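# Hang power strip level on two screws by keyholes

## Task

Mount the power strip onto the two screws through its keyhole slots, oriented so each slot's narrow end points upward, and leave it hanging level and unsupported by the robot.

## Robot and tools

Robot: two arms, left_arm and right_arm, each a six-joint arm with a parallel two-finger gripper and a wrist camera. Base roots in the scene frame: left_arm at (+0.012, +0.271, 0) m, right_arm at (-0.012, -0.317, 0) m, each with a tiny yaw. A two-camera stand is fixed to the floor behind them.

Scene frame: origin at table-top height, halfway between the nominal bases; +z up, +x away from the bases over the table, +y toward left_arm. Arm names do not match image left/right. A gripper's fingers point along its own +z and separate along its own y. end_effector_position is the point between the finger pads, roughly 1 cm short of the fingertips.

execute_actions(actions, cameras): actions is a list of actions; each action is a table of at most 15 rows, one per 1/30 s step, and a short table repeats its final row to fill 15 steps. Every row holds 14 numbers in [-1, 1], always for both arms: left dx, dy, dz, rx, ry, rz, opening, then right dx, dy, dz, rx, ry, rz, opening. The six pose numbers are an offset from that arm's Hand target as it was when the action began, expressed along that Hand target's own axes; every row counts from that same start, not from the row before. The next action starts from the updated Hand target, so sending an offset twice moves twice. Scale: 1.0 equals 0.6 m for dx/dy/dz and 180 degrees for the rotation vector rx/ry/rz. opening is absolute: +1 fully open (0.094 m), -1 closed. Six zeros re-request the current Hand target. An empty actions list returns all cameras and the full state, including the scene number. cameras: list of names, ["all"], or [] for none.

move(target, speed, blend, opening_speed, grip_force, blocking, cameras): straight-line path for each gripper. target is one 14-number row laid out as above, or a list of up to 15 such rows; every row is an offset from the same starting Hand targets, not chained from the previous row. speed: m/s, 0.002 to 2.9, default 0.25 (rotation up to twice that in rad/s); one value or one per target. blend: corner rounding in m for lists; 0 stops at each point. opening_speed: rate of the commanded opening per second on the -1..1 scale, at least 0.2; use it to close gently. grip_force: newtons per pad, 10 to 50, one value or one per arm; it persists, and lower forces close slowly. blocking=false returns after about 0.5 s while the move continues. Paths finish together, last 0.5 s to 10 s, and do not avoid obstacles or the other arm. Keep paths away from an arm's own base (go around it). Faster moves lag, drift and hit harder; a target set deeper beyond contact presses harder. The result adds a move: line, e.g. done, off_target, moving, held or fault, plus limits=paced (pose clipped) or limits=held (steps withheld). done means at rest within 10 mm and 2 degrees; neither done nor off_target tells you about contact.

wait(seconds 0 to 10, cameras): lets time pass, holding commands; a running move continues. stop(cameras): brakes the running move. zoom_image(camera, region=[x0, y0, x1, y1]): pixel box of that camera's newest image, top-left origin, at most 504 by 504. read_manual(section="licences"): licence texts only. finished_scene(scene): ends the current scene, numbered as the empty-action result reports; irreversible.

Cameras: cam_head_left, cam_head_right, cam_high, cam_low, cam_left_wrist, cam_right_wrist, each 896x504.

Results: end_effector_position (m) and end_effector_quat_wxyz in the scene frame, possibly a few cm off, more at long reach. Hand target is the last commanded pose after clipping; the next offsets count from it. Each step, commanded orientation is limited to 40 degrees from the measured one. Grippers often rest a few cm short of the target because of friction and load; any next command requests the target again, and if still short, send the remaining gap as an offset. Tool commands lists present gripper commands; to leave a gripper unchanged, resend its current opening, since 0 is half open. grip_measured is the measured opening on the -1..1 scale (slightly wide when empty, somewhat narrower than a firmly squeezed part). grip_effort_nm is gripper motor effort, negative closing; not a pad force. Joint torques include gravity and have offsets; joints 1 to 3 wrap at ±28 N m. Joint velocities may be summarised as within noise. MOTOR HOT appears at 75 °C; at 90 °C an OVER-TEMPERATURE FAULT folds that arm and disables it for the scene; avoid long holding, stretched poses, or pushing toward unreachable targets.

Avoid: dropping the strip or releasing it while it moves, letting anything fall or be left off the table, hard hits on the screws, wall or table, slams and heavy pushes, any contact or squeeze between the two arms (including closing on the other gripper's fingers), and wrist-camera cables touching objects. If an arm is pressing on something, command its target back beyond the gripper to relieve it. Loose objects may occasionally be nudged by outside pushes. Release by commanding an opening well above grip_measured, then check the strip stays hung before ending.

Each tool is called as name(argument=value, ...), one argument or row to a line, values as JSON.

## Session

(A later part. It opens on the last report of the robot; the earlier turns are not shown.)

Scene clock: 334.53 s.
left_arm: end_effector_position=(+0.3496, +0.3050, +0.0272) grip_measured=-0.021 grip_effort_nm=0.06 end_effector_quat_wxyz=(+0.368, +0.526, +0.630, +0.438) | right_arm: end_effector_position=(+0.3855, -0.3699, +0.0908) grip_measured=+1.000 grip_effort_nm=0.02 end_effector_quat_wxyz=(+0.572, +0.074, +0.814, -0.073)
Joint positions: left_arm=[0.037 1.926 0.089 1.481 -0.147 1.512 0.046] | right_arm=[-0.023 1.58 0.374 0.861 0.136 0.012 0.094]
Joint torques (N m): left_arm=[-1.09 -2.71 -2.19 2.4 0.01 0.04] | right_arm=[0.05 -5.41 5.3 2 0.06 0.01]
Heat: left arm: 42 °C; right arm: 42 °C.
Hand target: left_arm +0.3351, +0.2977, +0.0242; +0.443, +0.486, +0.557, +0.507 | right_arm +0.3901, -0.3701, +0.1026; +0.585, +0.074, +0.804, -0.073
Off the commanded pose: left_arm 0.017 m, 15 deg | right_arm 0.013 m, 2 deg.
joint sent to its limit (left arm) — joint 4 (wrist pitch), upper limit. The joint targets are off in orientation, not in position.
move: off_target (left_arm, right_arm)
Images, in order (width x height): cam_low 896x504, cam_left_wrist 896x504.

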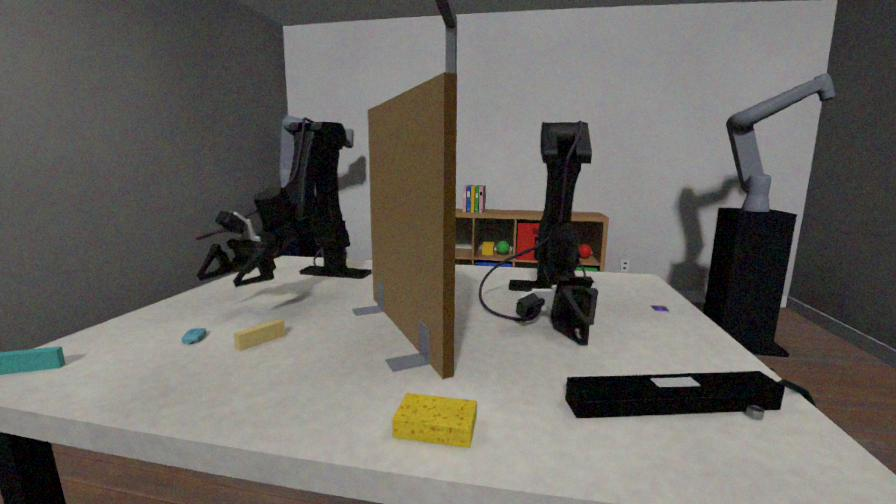

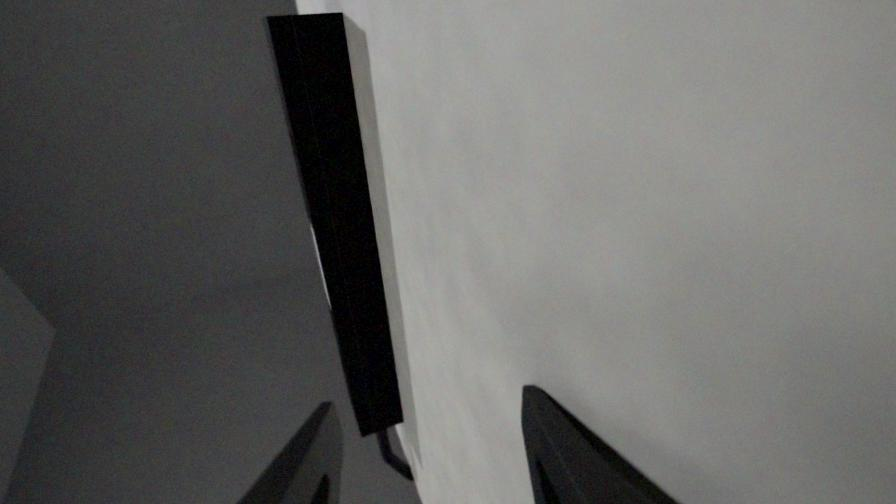

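execute_actions(
  actions=[],
)

zoom_image(
  camera="cam_low",
  region=[560, 360, 700, 430],
)

zoom_image(
  camera="cam_low",
  region=[680, 360, 820, 430],
)

zoom_image(
  camera="cam_high",
  region=[480, 230, 660, 390],
)

Scene clock: 343.30 s.
left_arm: end_effector_position=(+0.3496, +0.3050, +0.0272) grip_measured=-0.021 grip_effort_nm=0.06 end_effector_quat_wxyz=(+0.368, +0.526, +0.630, +0.438) | right_arm: end_effector_position=(+0.3855, -0.3699, +0.0908) grip_measured=+1.000 grip_effort_nm=0.02 end_effector_quat_wxyz=(+0.572, +0.074, +0.814, -0.073)
Joint positions: left_arm=[0.037 1.926 0.089 1.481 -0.147 1.512 0.046] | right_arm=[-0.023 1.58 0.374 0.861 0.136 0.012 0.094]
Joint velocities: within noise
Joint torques (N m): left_arm=[-1.09 -2.69 -2.17 2.37 0.02 0.09] | right_arm=[0.02 -5.6 5.31 1.98 0.06 0.03]
Heat: left arm: 41 °C; right arm: 42 °C.
Hand target: left_arm +0.3351, +0.2977, +0.0242; +0.443, +0.486, +0.557, +0.507 | right_arm +0.3901, -0.3701, +0.1026; +0.585, +0.074, +0.804, -0.073
Tool commands: left_gripper/opening=-0.02 right_gripper/opening=+1.0
Off the commanded pose: left_arm 0.017 m, 15 deg | right_arm 0.013 m, 2 deg.

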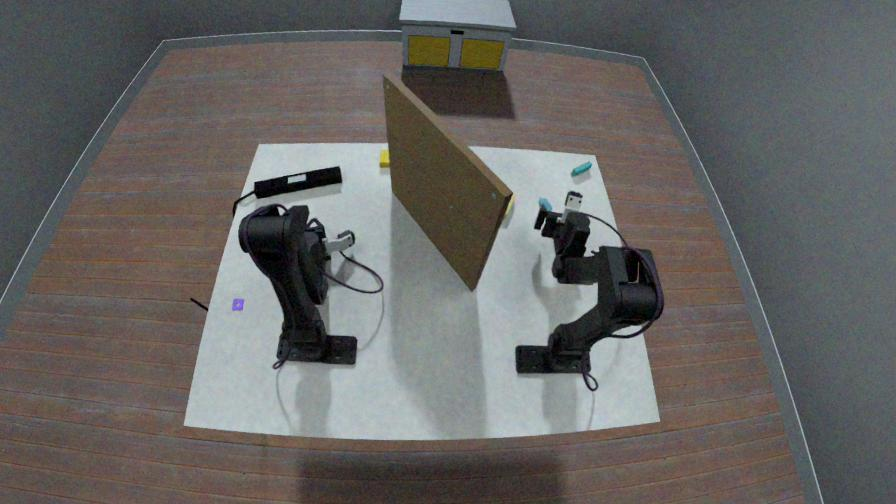

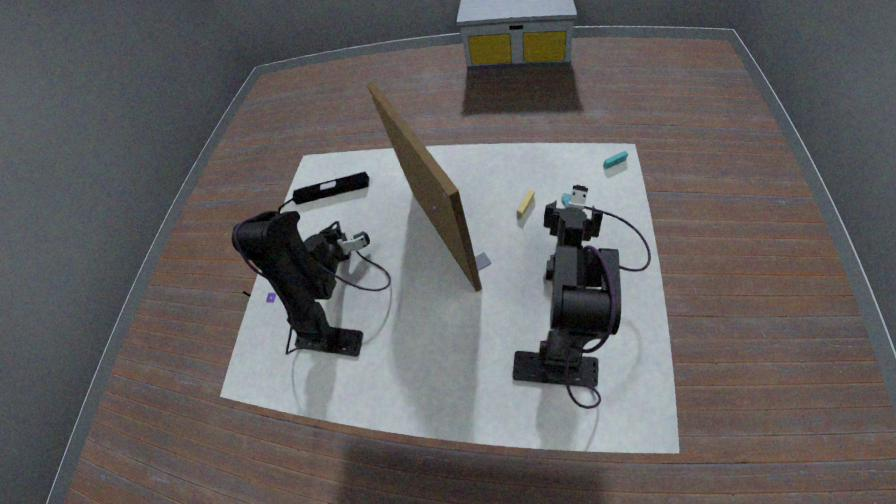

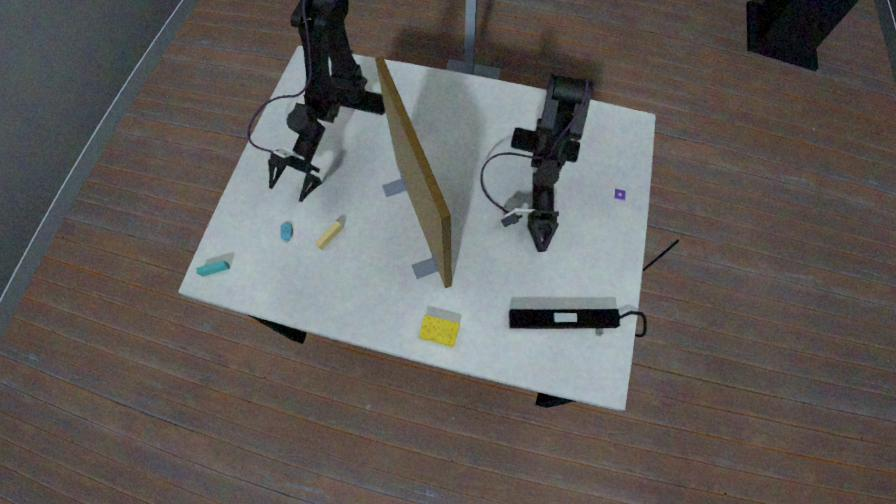

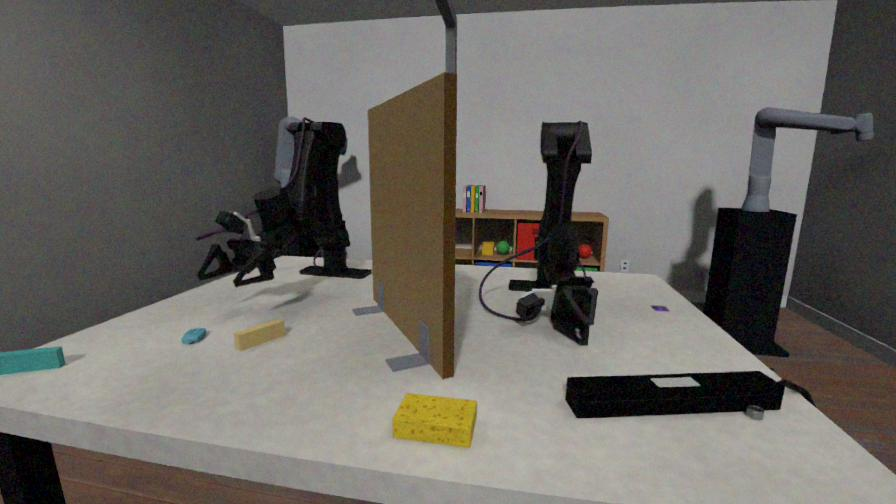

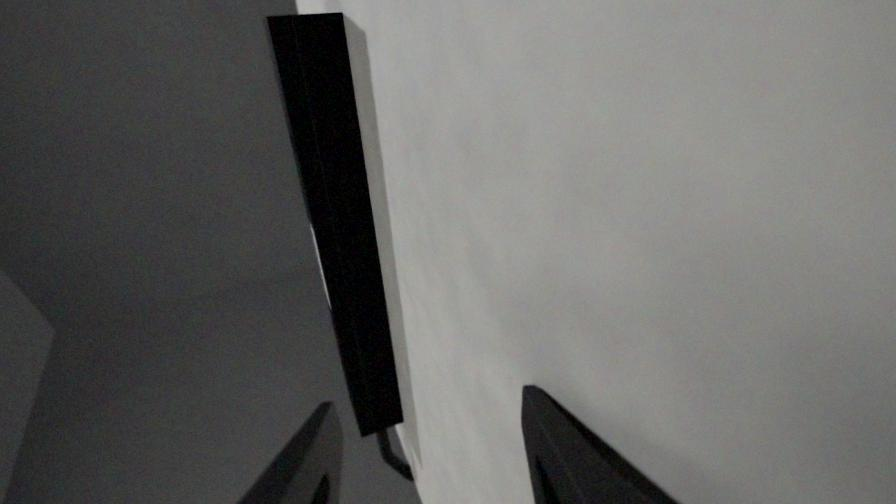

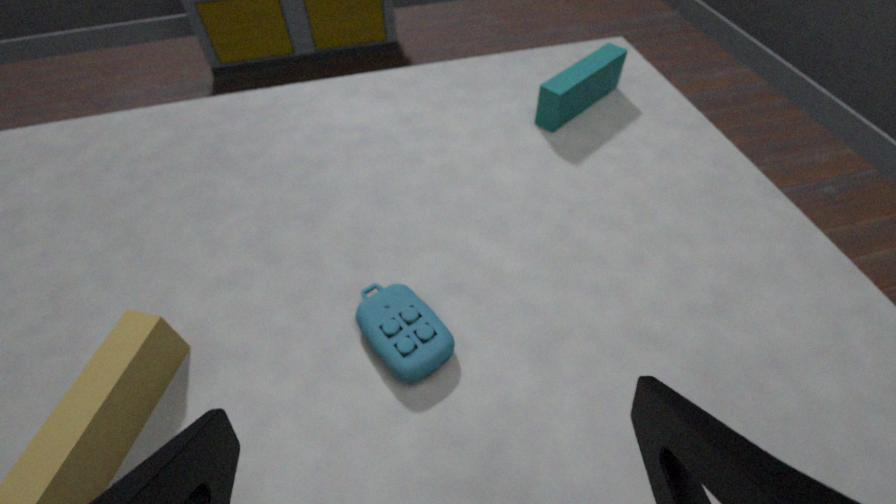

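Scaled by 3.600.

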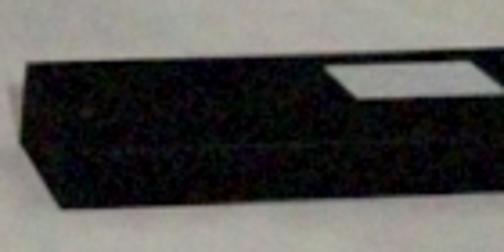

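Scaled by 3.600.

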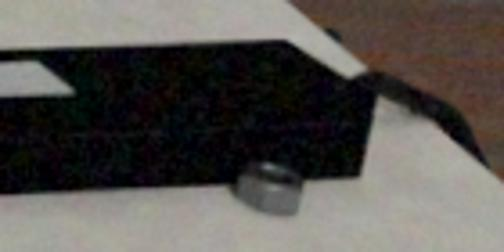

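Scaled by 2.800.

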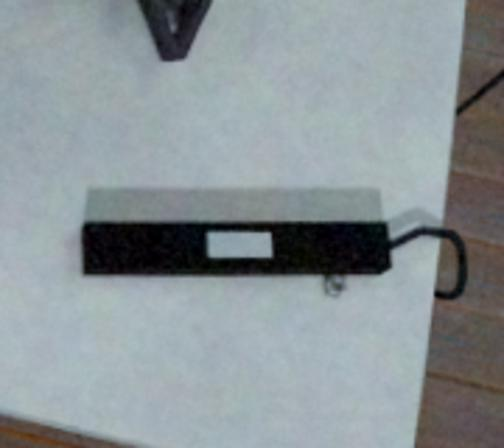

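move(
  target=[
    [0,0.2,0,0,0,0,0.5,0,0,0,0,0,0,1],
    [-0.017,0.254,0.278,0.4703,0.0087,-0.0092,0.5,0,0,0,0,0,0,1],
  ],
  speed=0.2,
  blend=0.05,
  cameras=["cam_left_wrist"],
)

Scene clock: 460.30 s.
left_arm: end_effector_position=(+0.5180, +0.3095, +0.1654) grip_measured=+0.498 grip_effort_nm=0.05 end_effector_quat_wxyz=(+0.083, +0.645, +0.753, +0.100) | right_arm: end_effector_position=(+0.3855, -0.3699, +0.0908) grip_measured=+1.000 grip_effort_nm=0.02 end_effector_quat_wxyz=(+0.572, +0.074, +0.814, -0.073)
Joint positions: left_arm=[0.082 2.429 2.669 -1.552 -0.028 1.483 0.07] | right_arm=[-0.023 1.58 0.374 0.861 0.136 0.012 0.094]
Joint torques (N m): left_arm=[0.59 -8.91 8.4 0.1 0.22 -0.04] | right_arm=[-0.03 -5.6 5.24 2 0.04 0.01]
Heat: left arm: 44 °C; right arm: 43 °C.
Hand target: left_arm +0.5151, +0.3117, +0.1604; +0.000, +0.644, +0.765, +0.000 | right_arm +0.3901, -0.3701, +0.1026; +0.585, +0.074, +0.804, -0.073
Off the commanded pose: left_arm 0.006 m, 15 deg | right_arm 0.013 m, 2 deg.
joint sent to its limit (left arm) — joint 4 (wrist pitch), lower limit. The joint targets are off in position and orientation.
move: off_target (left_arm, right_arm)
Images, in order (width x height): cam_left_wrist 896x504.

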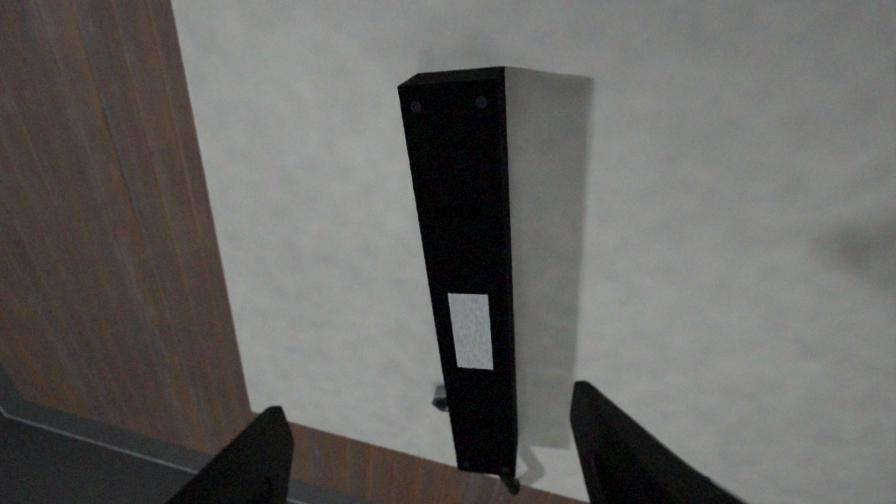

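Clear view of the back. Zoom for keyholes.

zoom_image(
  camera="cam_left_wrist",
  region=[390, 60, 530, 200],
)

zoom_image(
  camera="cam_left_wrist",
  region=[400, 170, 520, 290],
)

zoom_image(
  camera="cam_left_wrist",
  region=[420, 370, 540, 490],
)

Scaled by 3.600.

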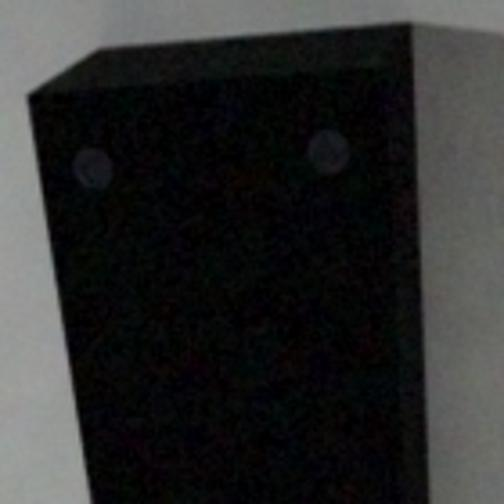

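Scaled by 4.200.

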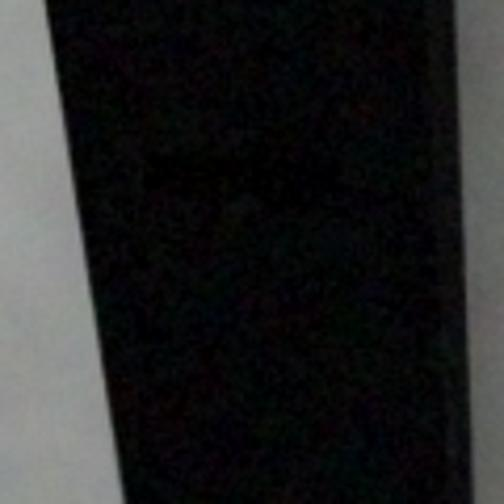

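Scaled by 4.200.

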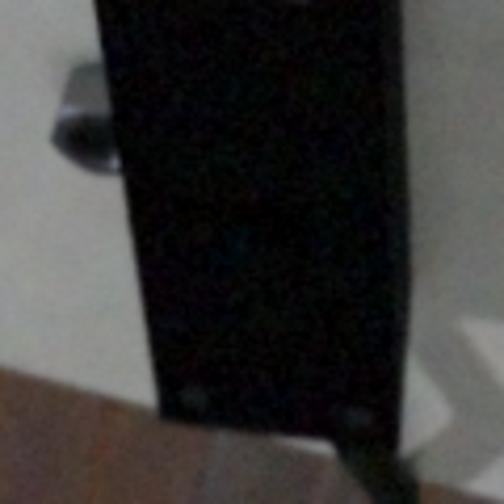

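execute_actions(
  actions=[],
  cameras=["all"],
)

Scene clock: 485.37 s.
left_arm: end_effector_position=(+0.5179, +0.3095, +0.1654) grip_measured=+0.498 grip_effort_nm=0.06 end_effector_quat_wxyz=(+0.083, +0.645, +0.753, +0.100) | right_arm: end_effector_position=(+0.3855, -0.3699, +0.0908) grip_measured=+1.000 grip_effort_nm=0.02 end_effector_quat_wxyz=(+0.572, +0.074, +0.814, -0.073)
Joint positions: left_arm=[0.082 2.429 2.669 -1.552 -0.028 1.483 0.07] | right_arm=[-0.023 1.58 0.374 0.861 0.136 0.012 0.094]
Joint velocities: within noise
Joint torques (N m): left_arm=[0.58 -8.91 8.38 0.11 0.24 -0.02] | right_arm=[-0.05 -5.64 5.29 2.01 0.04 0.03]
Heat: left arm: 40 °C; right arm: 43 °C.
Hand target: left_arm +0.5151, +0.3117, +0.1604; +0.000, +0.644, +0.765, +0.000 | right_arm +0.3901, -0.3701, +0.1026; +0.585, +0.074, +0.804, -0.073
Tool commands: left_gripper/opening=+0.5 right_gripper/opening=+1.0
Off the commanded pose: left_arm 0.006 m, 15 deg | right_arm 0.013 m, 2 deg.

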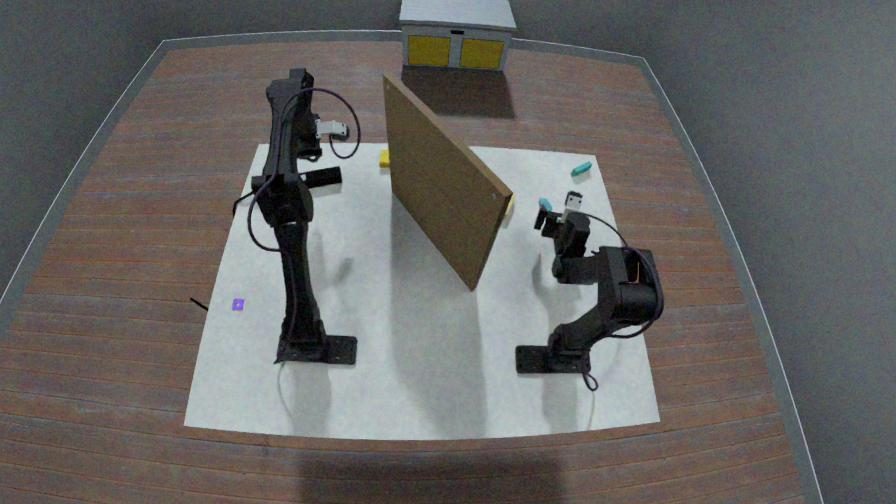

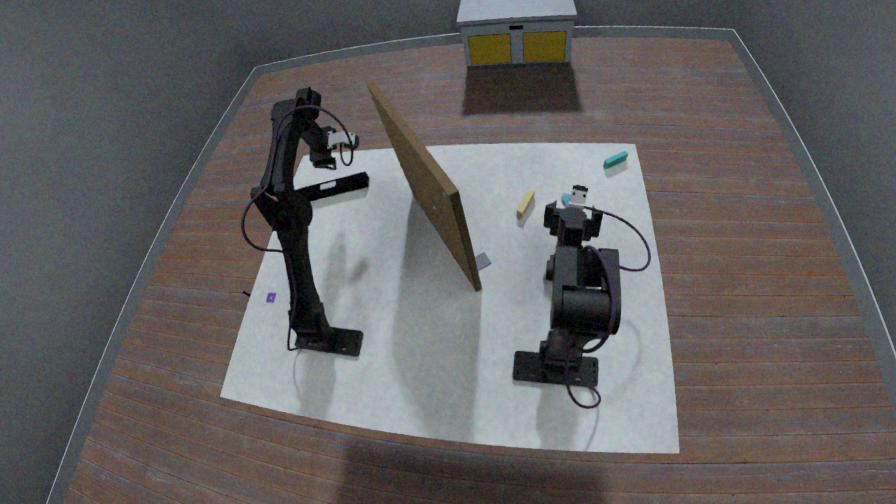

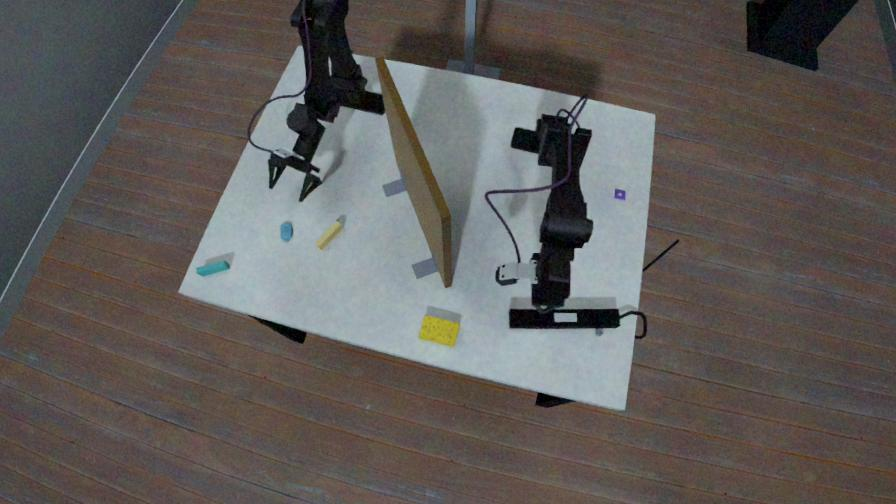

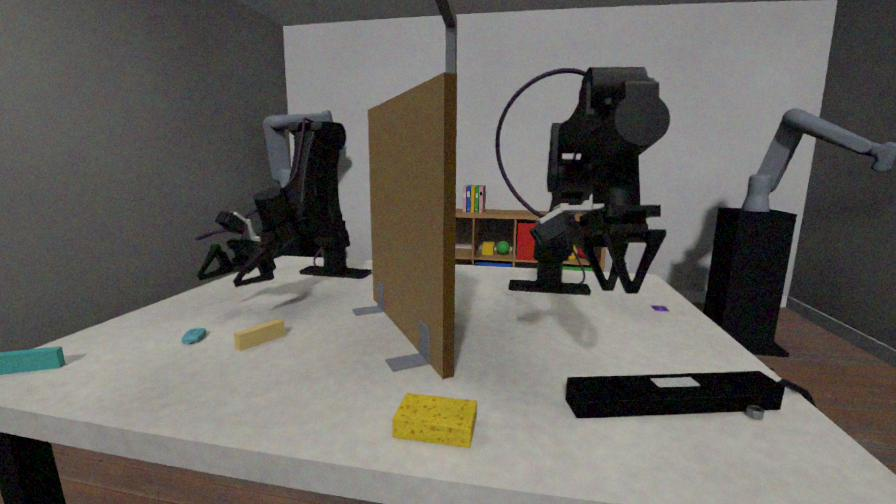

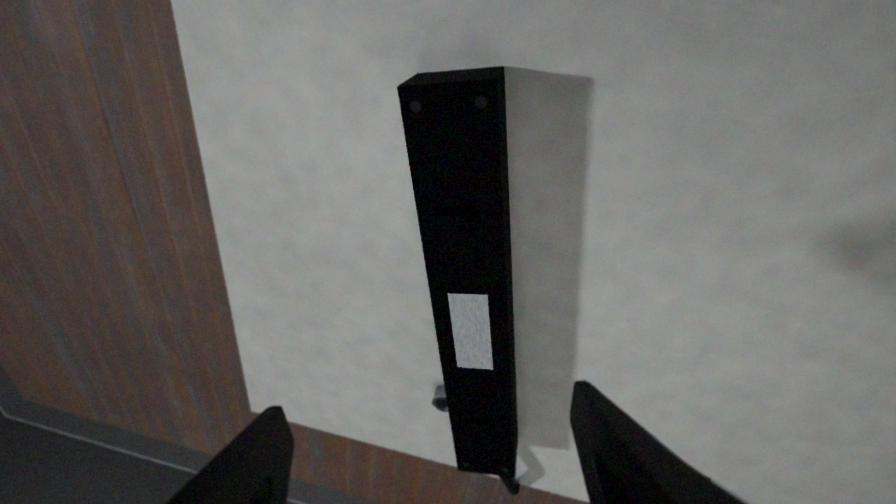

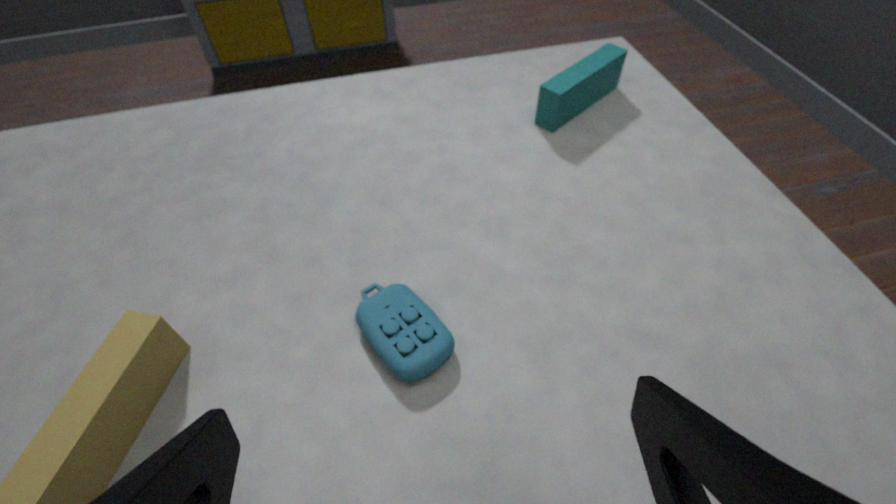

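move(
  target=[-0.037,0.0375,0.117,0,0,0,0.8,0,0,0,0,0,0,1],
  speed=0.15,
  cameras=["cam_left_wrist","cam_low","cam_head_right"],
)

Scene clock: 549.50 s.
left_arm: end_effector_position=(+0.5428, +0.2986, +0.0929) grip_measured=+0.799 grip_effort_nm=0.06 end_effector_quat_wxyz=(+0.058, +0.643, +0.761, +0.071) | right_arm: end_effector_position=(+0.3855, -0.3699, +0.0908) grip_measured=+1.000 grip_effort_nm=0.02 end_effector_quat_wxyz=(+0.572, +0.074, +0.814, -0.073)
Joint positions: left_arm=[0.059 2.665 2.832 -1.555 -0.027 1.446 0.084] | right_arm=[-0.023 1.58 0.374 0.861 0.136 0.012 0.094]
Joint torques (N m): left_arm=[-0.4 -10.24 8.39 0.05 0.24 -0.07] | right_arm=[-0.13 -5.55 5.24 1.99 0.03 0.02]
Heat: left arm: 40 °C; right arm: 44 °C.
Hand target: left_arm +0.5411, +0.2937, +0.0901; +0.000, +0.644, +0.765, +0.000 | right_arm +0.3901, -0.3701, +0.1026; +0.585, +0.074, +0.804, -0.073
Off the commanded pose: left_arm 0.006 m, 11 deg | right_arm 0.013 m, 2 deg.
elbow stopped short (left arm): the move would have taken joint 3 (elbow) straighter than the controller allows.
move: off_target (left_arm, right_arm)
Images, in order (width x height): cam_head_right 896x504, cam_low 896x504, cam_left_wrist 896x504.

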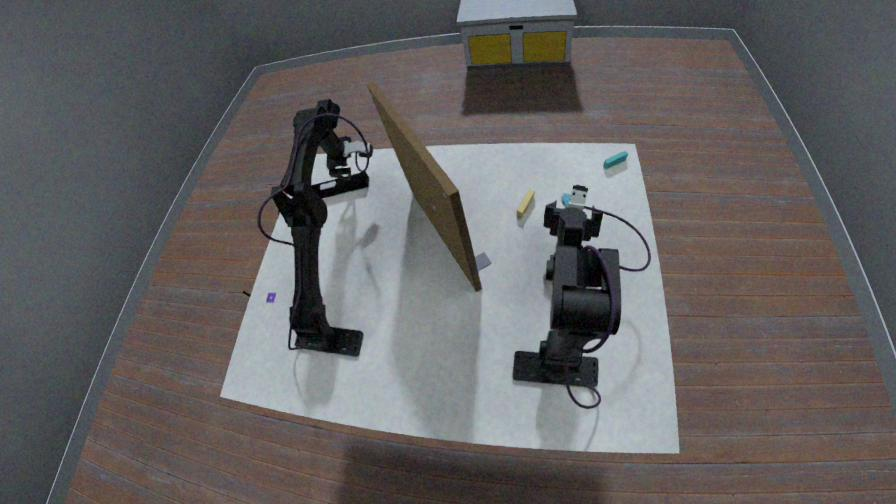

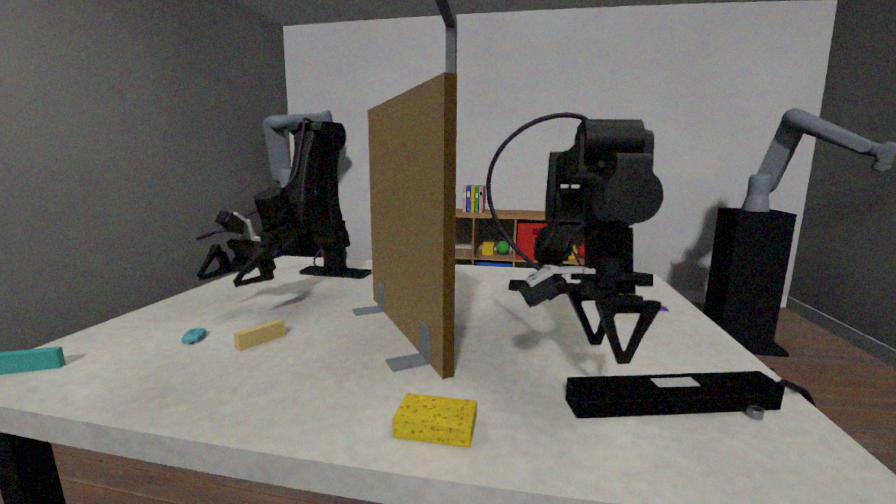

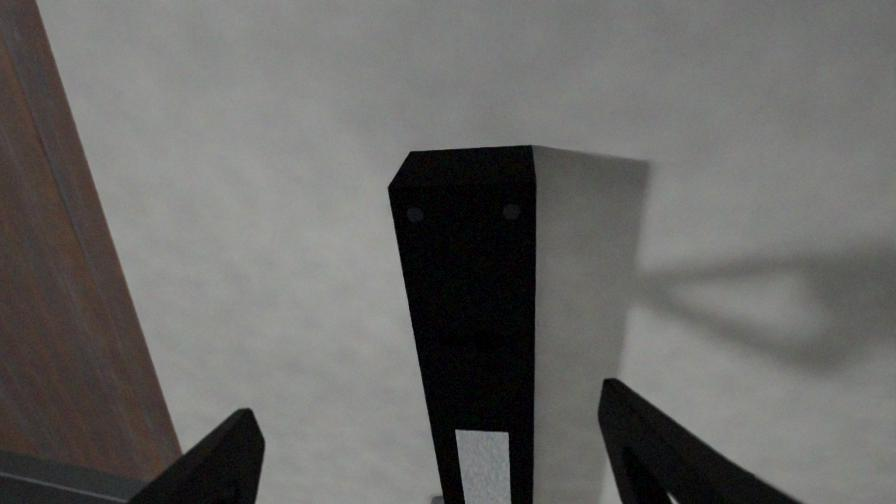

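zoom_image(
  camera="cam_left_wrist",
  region=[390, 250, 540, 430],
)

Scaled by 2.800.

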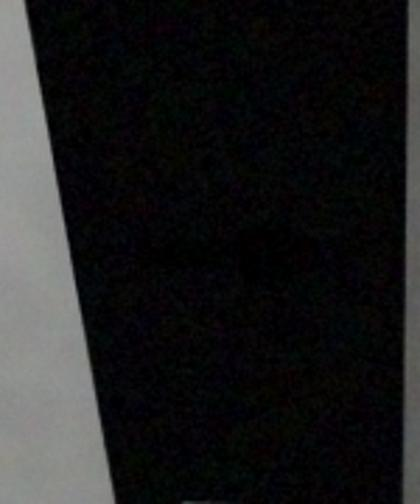

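move(
  target=[-0.012,0.001,0.105,0,0,0,0.8,0,0,0,0,0,0,1],
  speed=0.12,
  cameras=["cam_left_wrist","cam_low"],
)

zoom_image(
  camera="cam_low",
  region=[520, 250, 800, 430],
)

Scene clock: 569.13 s.
left_arm: end_effector_position=(+0.5358, +0.2982, +0.0305) grip_measured=+0.799 grip_effort_nm=0.06 end_effector_quat_wxyz=(+0.013, +0.640, +0.768, +0.029) | right_arm: end_effector_position=(+0.3855, -0.3699, +0.0908) grip_measured=+1.000 grip_effort_nm=0.02 end_effector_quat_wxyz=(+0.572, +0.074, +0.814, -0.073)
Joint positions: left_arm=[0.059 2.788 2.832 -1.555 -0.026 1.432 0.084] | right_arm=[-0.023 1.58 0.374 0.861 0.136 0.012 0.094]
Joint torques (N m): left_arm=[-0.66 -10.76 8.47 0.19 0.26 -0.06] | right_arm=[-0.06 -5.59 5.31 2 0.03 0.01]
Heat: left arm: 41 °C; right arm: 44 °C.
Hand target: left_arm +0.5429, +0.2868, +0.0271; +0.000, +0.644, +0.765, +0.000 | right_arm +0.3901, -0.3701, +0.1026; +0.585, +0.074, +0.804, -0.073
Off the commanded pose: left_arm 0.014 m, 4 deg | right_arm 0.013 m, 2 deg.
elbow stopped short (left arm): the move would have taken joint 3 (elbow) straighter than the controller allows.
move: off_target (left_arm, right_arm)
Images, in order (width x height): cam_low 896x504, cam_left_wrist 896x504.

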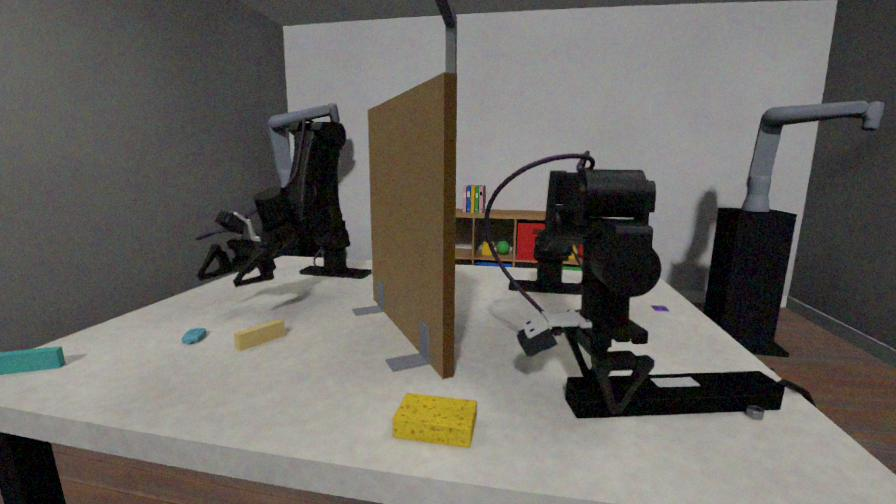

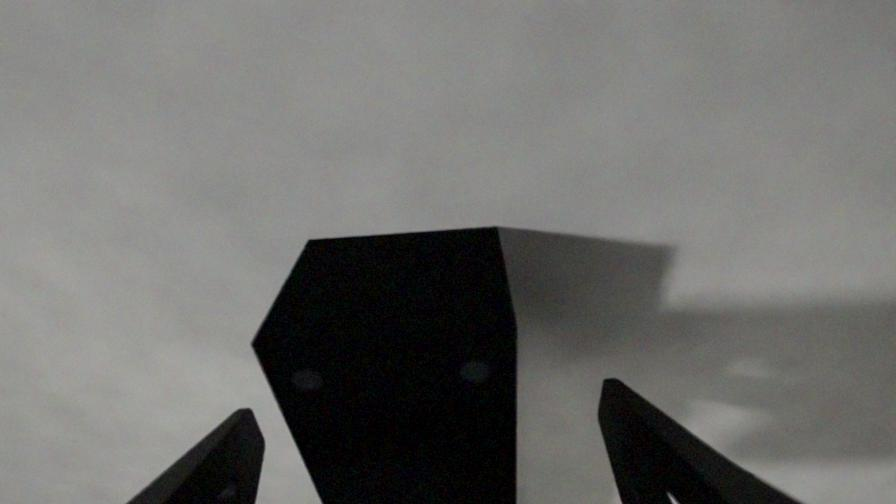

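Scaled by 1.800.

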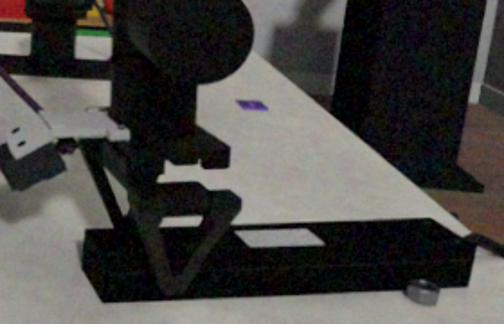

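move(
  target=[0,0.008,0,0,0,0,-0.2,0,0,0,0,0,0,1],
  speed=0.1,
  grip_force=[16,50],
  cameras=["cam_left_wrist","cam_low"],
)

Scene clock: 576.47 s.
left_arm: end_effector_position=(+0.5387, +0.2983, +0.0307) grip_measured=-0.051 grip_effort_nm=-0.43 end_effector_quat_wxyz=(+0.018, +0.639, +0.768, +0.033) | right_arm: end_effector_position=(+0.3855, -0.3699, +0.0908) grip_measured=+1.000 grip_effort_nm=0.02 end_effector_quat_wxyz=(+0.572, +0.074, +0.814, -0.073)
Joint positions: left_arm=[0.059 2.788 2.832 -1.543 -0.026 1.43 0.045] | right_arm=[-0.023 1.58 0.374 0.861 0.136 0.012 0.094]
Joint torques (N m): left_arm=[-0.54 -10.47 8.49 0.31 0.25 -0.03] | right_arm=[0.01 -5.48 5.27 2 0.02 0.02]
Heat: left arm: 41 °C; right arm: 44 °C.
Hand target: left_arm +0.5475, +0.2876, +0.0271; +0.000, +0.644, +0.765, +0.000 | right_arm +0.3901, -0.3701, +0.1026; +0.585, +0.074, +0.804, -0.073
Off the commanded pose: left_arm 0.014 m, 4 deg | right_arm 0.013 m, 2 deg.
elbow stopped short (left arm): the move would have taken joint 3 (elbow) straighter than the controller allows.
grip_force (N): 16, 50
move: off_target (left_arm, right_arm)
Images, in order (width x height): cam_low 896x504, cam_left_wrist 896x504.

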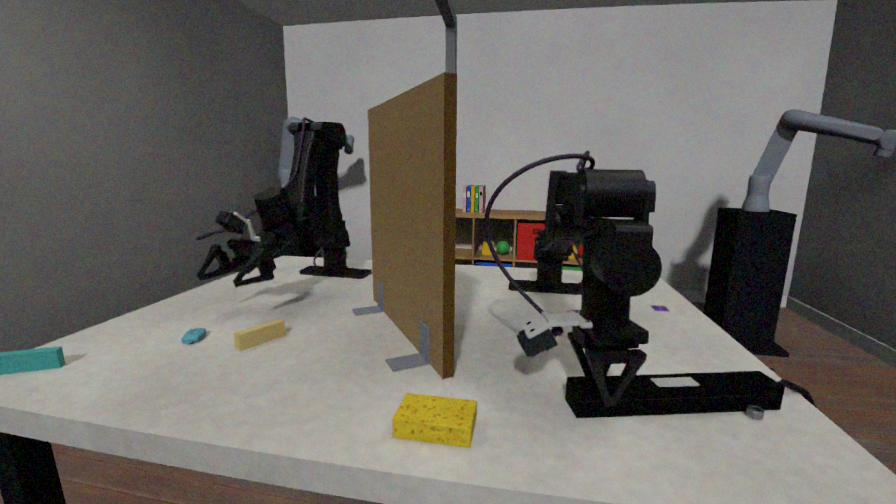

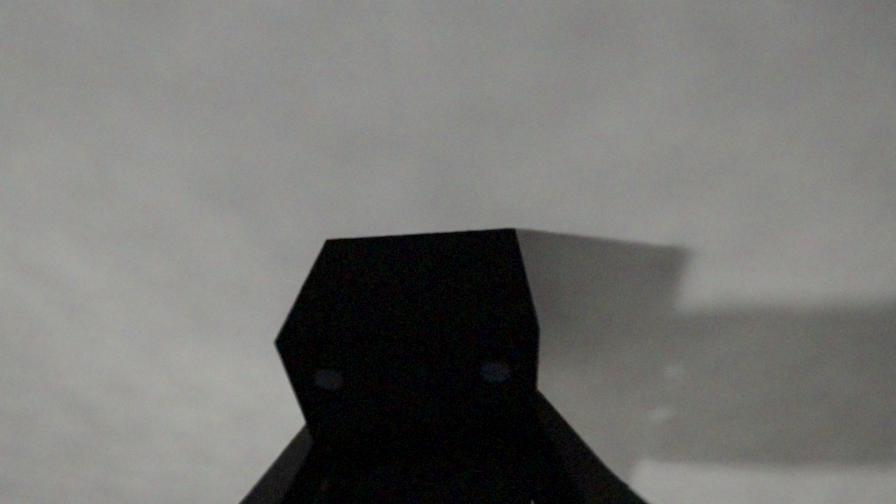

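move(
  target=[
    [0.034,-0.0745,-0.205,0,0,0,-0.2,0,0,0,0,0,0,1],
    [0.0237,-0.2115,-0.5,0,0,0,-0.2,0,0,0,0,0,0,1],
  ],
  speed=0.12,
  blend=0.04,
  cameras=["cam_left_wrist","cam_low","cam_head_right"],
)

Scene clock: 588.03 s.
left_arm: end_effector_position=(+0.4307, +0.2920, +0.3070) grip_measured=-0.068 grip_effort_nm=-0.43 end_effector_quat_wxyz=(+0.163, +0.618, +0.751, +0.166) | right_arm: end_effector_position=(+0.3855, -0.3699, +0.0908) grip_measured=+1.000 grip_effort_nm=0.02 end_effector_quat_wxyz=(+0.572, +0.074, +0.814, -0.073)
Joint positions: left_arm=[0.051 1.944 2.423 -1.581 -0.033 1.418 0.044] | right_arm=[-0.023 1.58 0.374 0.861 0.136 0.012 0.094]
Joint torques (N m): left_arm=[-1.09 -11.03 5.3 0.76 0.23 0.05] | right_arm=[-0.08 -5.52 5.11 2 0.07 0.01]
Heat: left arm: 41 °C; right arm: 44 °C.
Hand target: left_arm +0.4202, +0.2797, +0.3272; +0.000, +0.644, +0.765, +0.000 | right_arm +0.3901, -0.3701, +0.1026; +0.585, +0.074, +0.804, -0.073
Off the commanded pose: left_arm 0.026 m, 27 deg | right_arm 0.013 m, 2 deg.
joint sent to its limit (left arm) — joint 4 (wrist pitch), lower limit. The joint targets are off in position and orientation.
grip_force (N): 16, 50
move: off_target (left_arm, right_arm)
Images, in order (width x height): cam_head_right 896x504, cam_low 896x504, cam_left_wrist 896x504.

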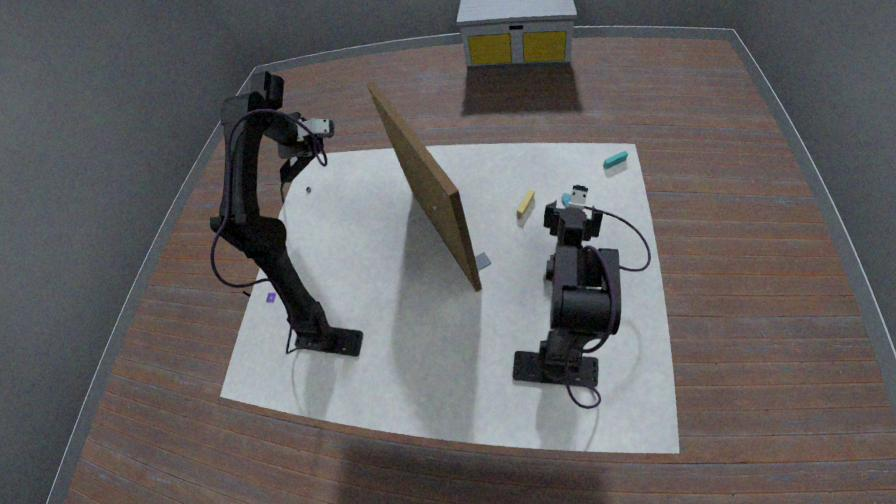

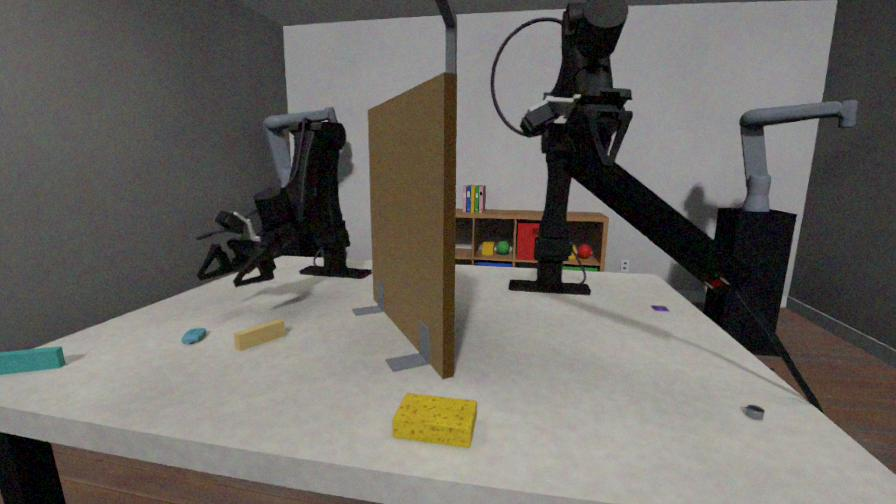

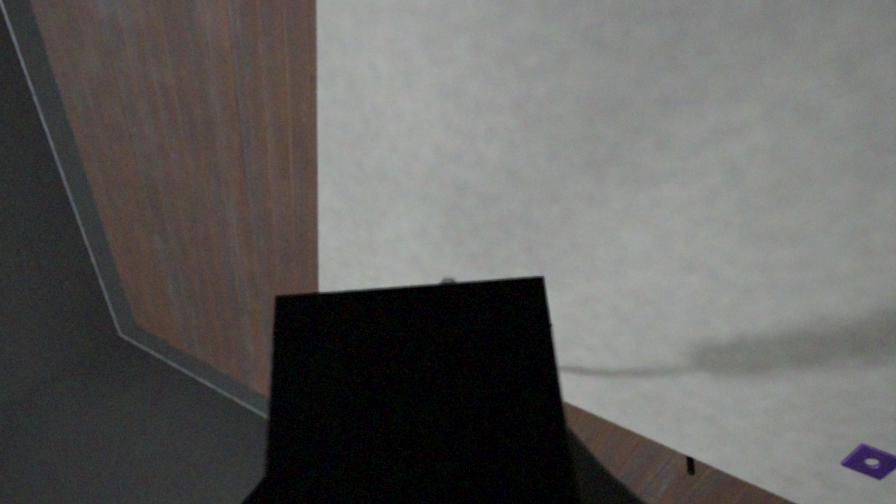

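move(
  target=[0.115,0.02,0,0,0,-0.889,-0.2,0,0,0,0,0,0,1],
  speed=0.2,
  grip_force=[12,50],
  cameras=["cam_left_wrist","cam_low","cam_head_right","cam_high"],
)

Scene clock: 614.50 s.
left_arm: end_effector_position=(+0.4174, +0.3577, +0.3050) grip_measured=-0.054 grip_effort_nm=-0.36 end_effector_quat_wxyz=(+0.209, -0.623, +0.749, -0.081) | right_arm: end_effector_position=(+0.3855, -0.3699, +0.0908) grip_measured=+1.000 grip_effort_nm=0.02 end_effector_quat_wxyz=(+0.572, +0.074, +0.814, -0.073)
Joint positions: left_arm=[0.198 1.944 2.423 -1.602 -0.064 -1.193 0.044] | right_arm=[-0.023 1.58 0.374 0.861 0.136 0.012 0.094]
Joint torques (N m): left_arm=[0.21 -8.95 8.13 0.95 0.45 0] | right_arm=[-0.06 -5.55 5.27 1.99 0.05 0.02]
Heat: left arm: 40 °C; right arm: 44 °C.
Hand target: left_arm +0.4202, +0.3498, +0.3272; +0.000, -0.642, +0.767, +0.000 | right_arm +0.3901, -0.3701, +0.1026; +0.585, +0.074, +0.804, -0.073
Off the commanded pose: left_arm 0.024 m, 26 deg | right_arm 0.013 m, 2 deg.
joint read past its limit (left arm) — joint 4 (wrist pitch), lower limit.
joint sent to its limit (left arm) — joint 4 (wrist pitch), lower limit. The joint targets are off in position and orientation.
grip_force (N): 12, 50
move: off_target (left_arm, right_arm)
Images, in order (width x height): cam_head_right 896x504, cam_high 896x504, cam_low 896x504, cam_left_wrist 896x504.

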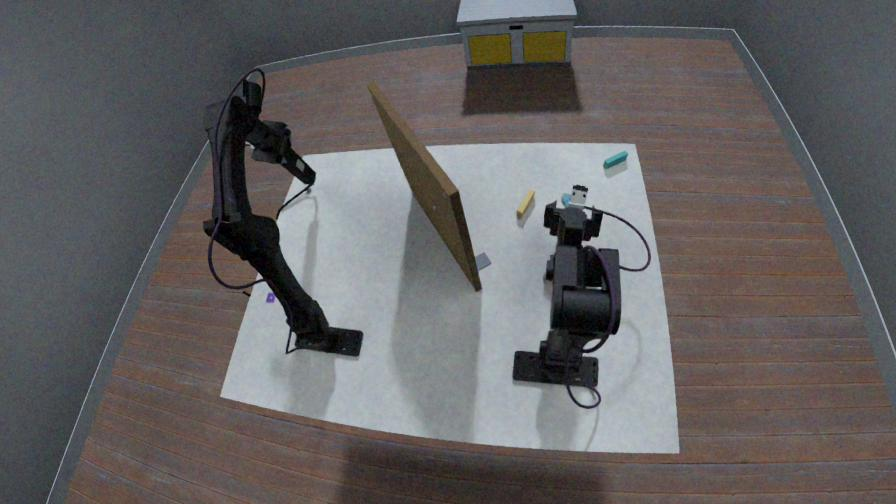

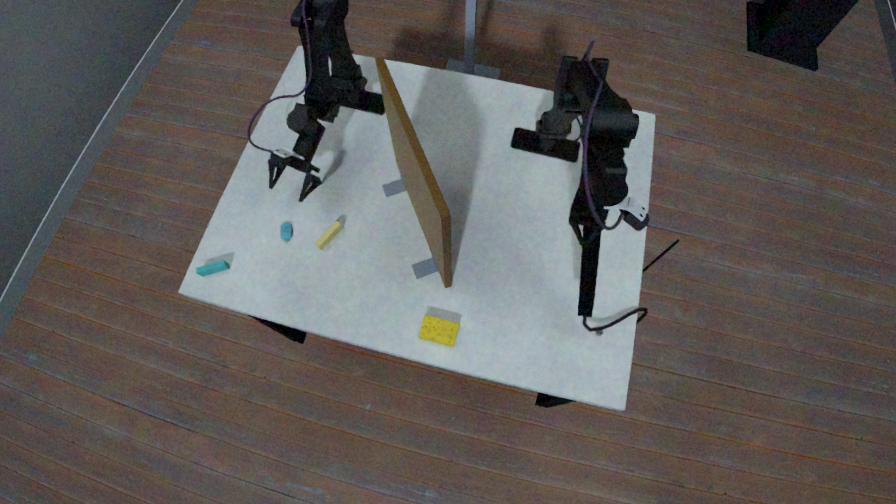

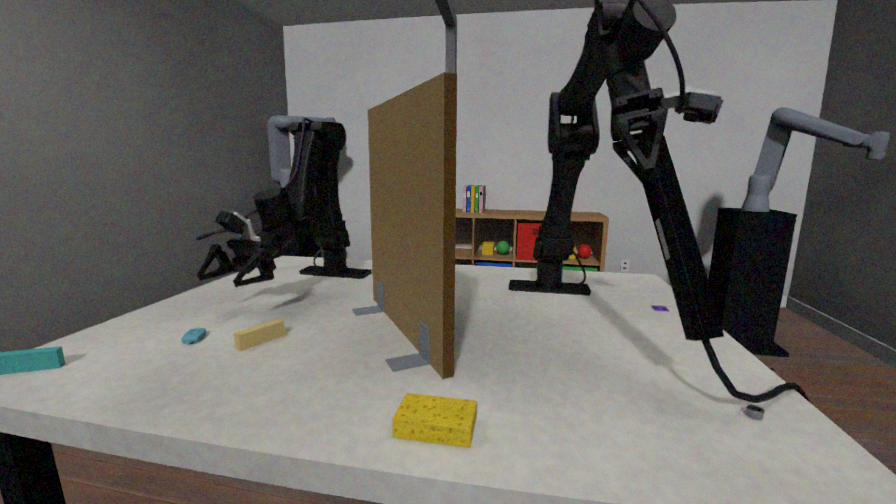

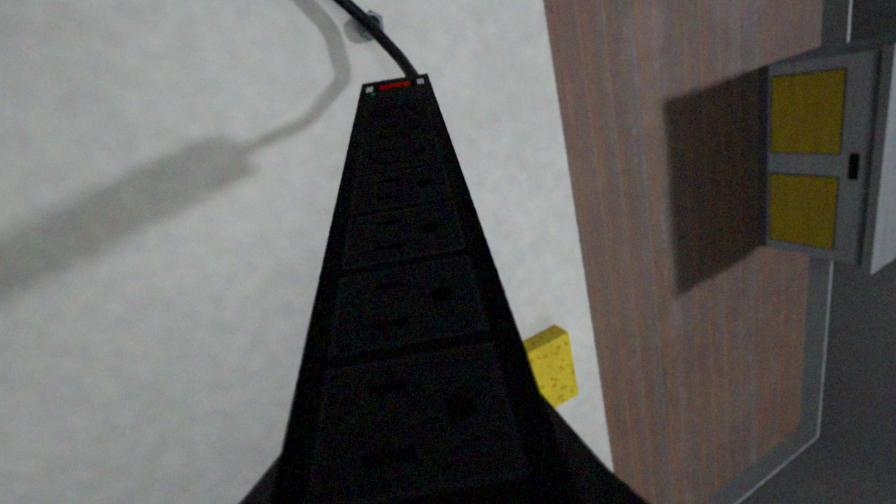

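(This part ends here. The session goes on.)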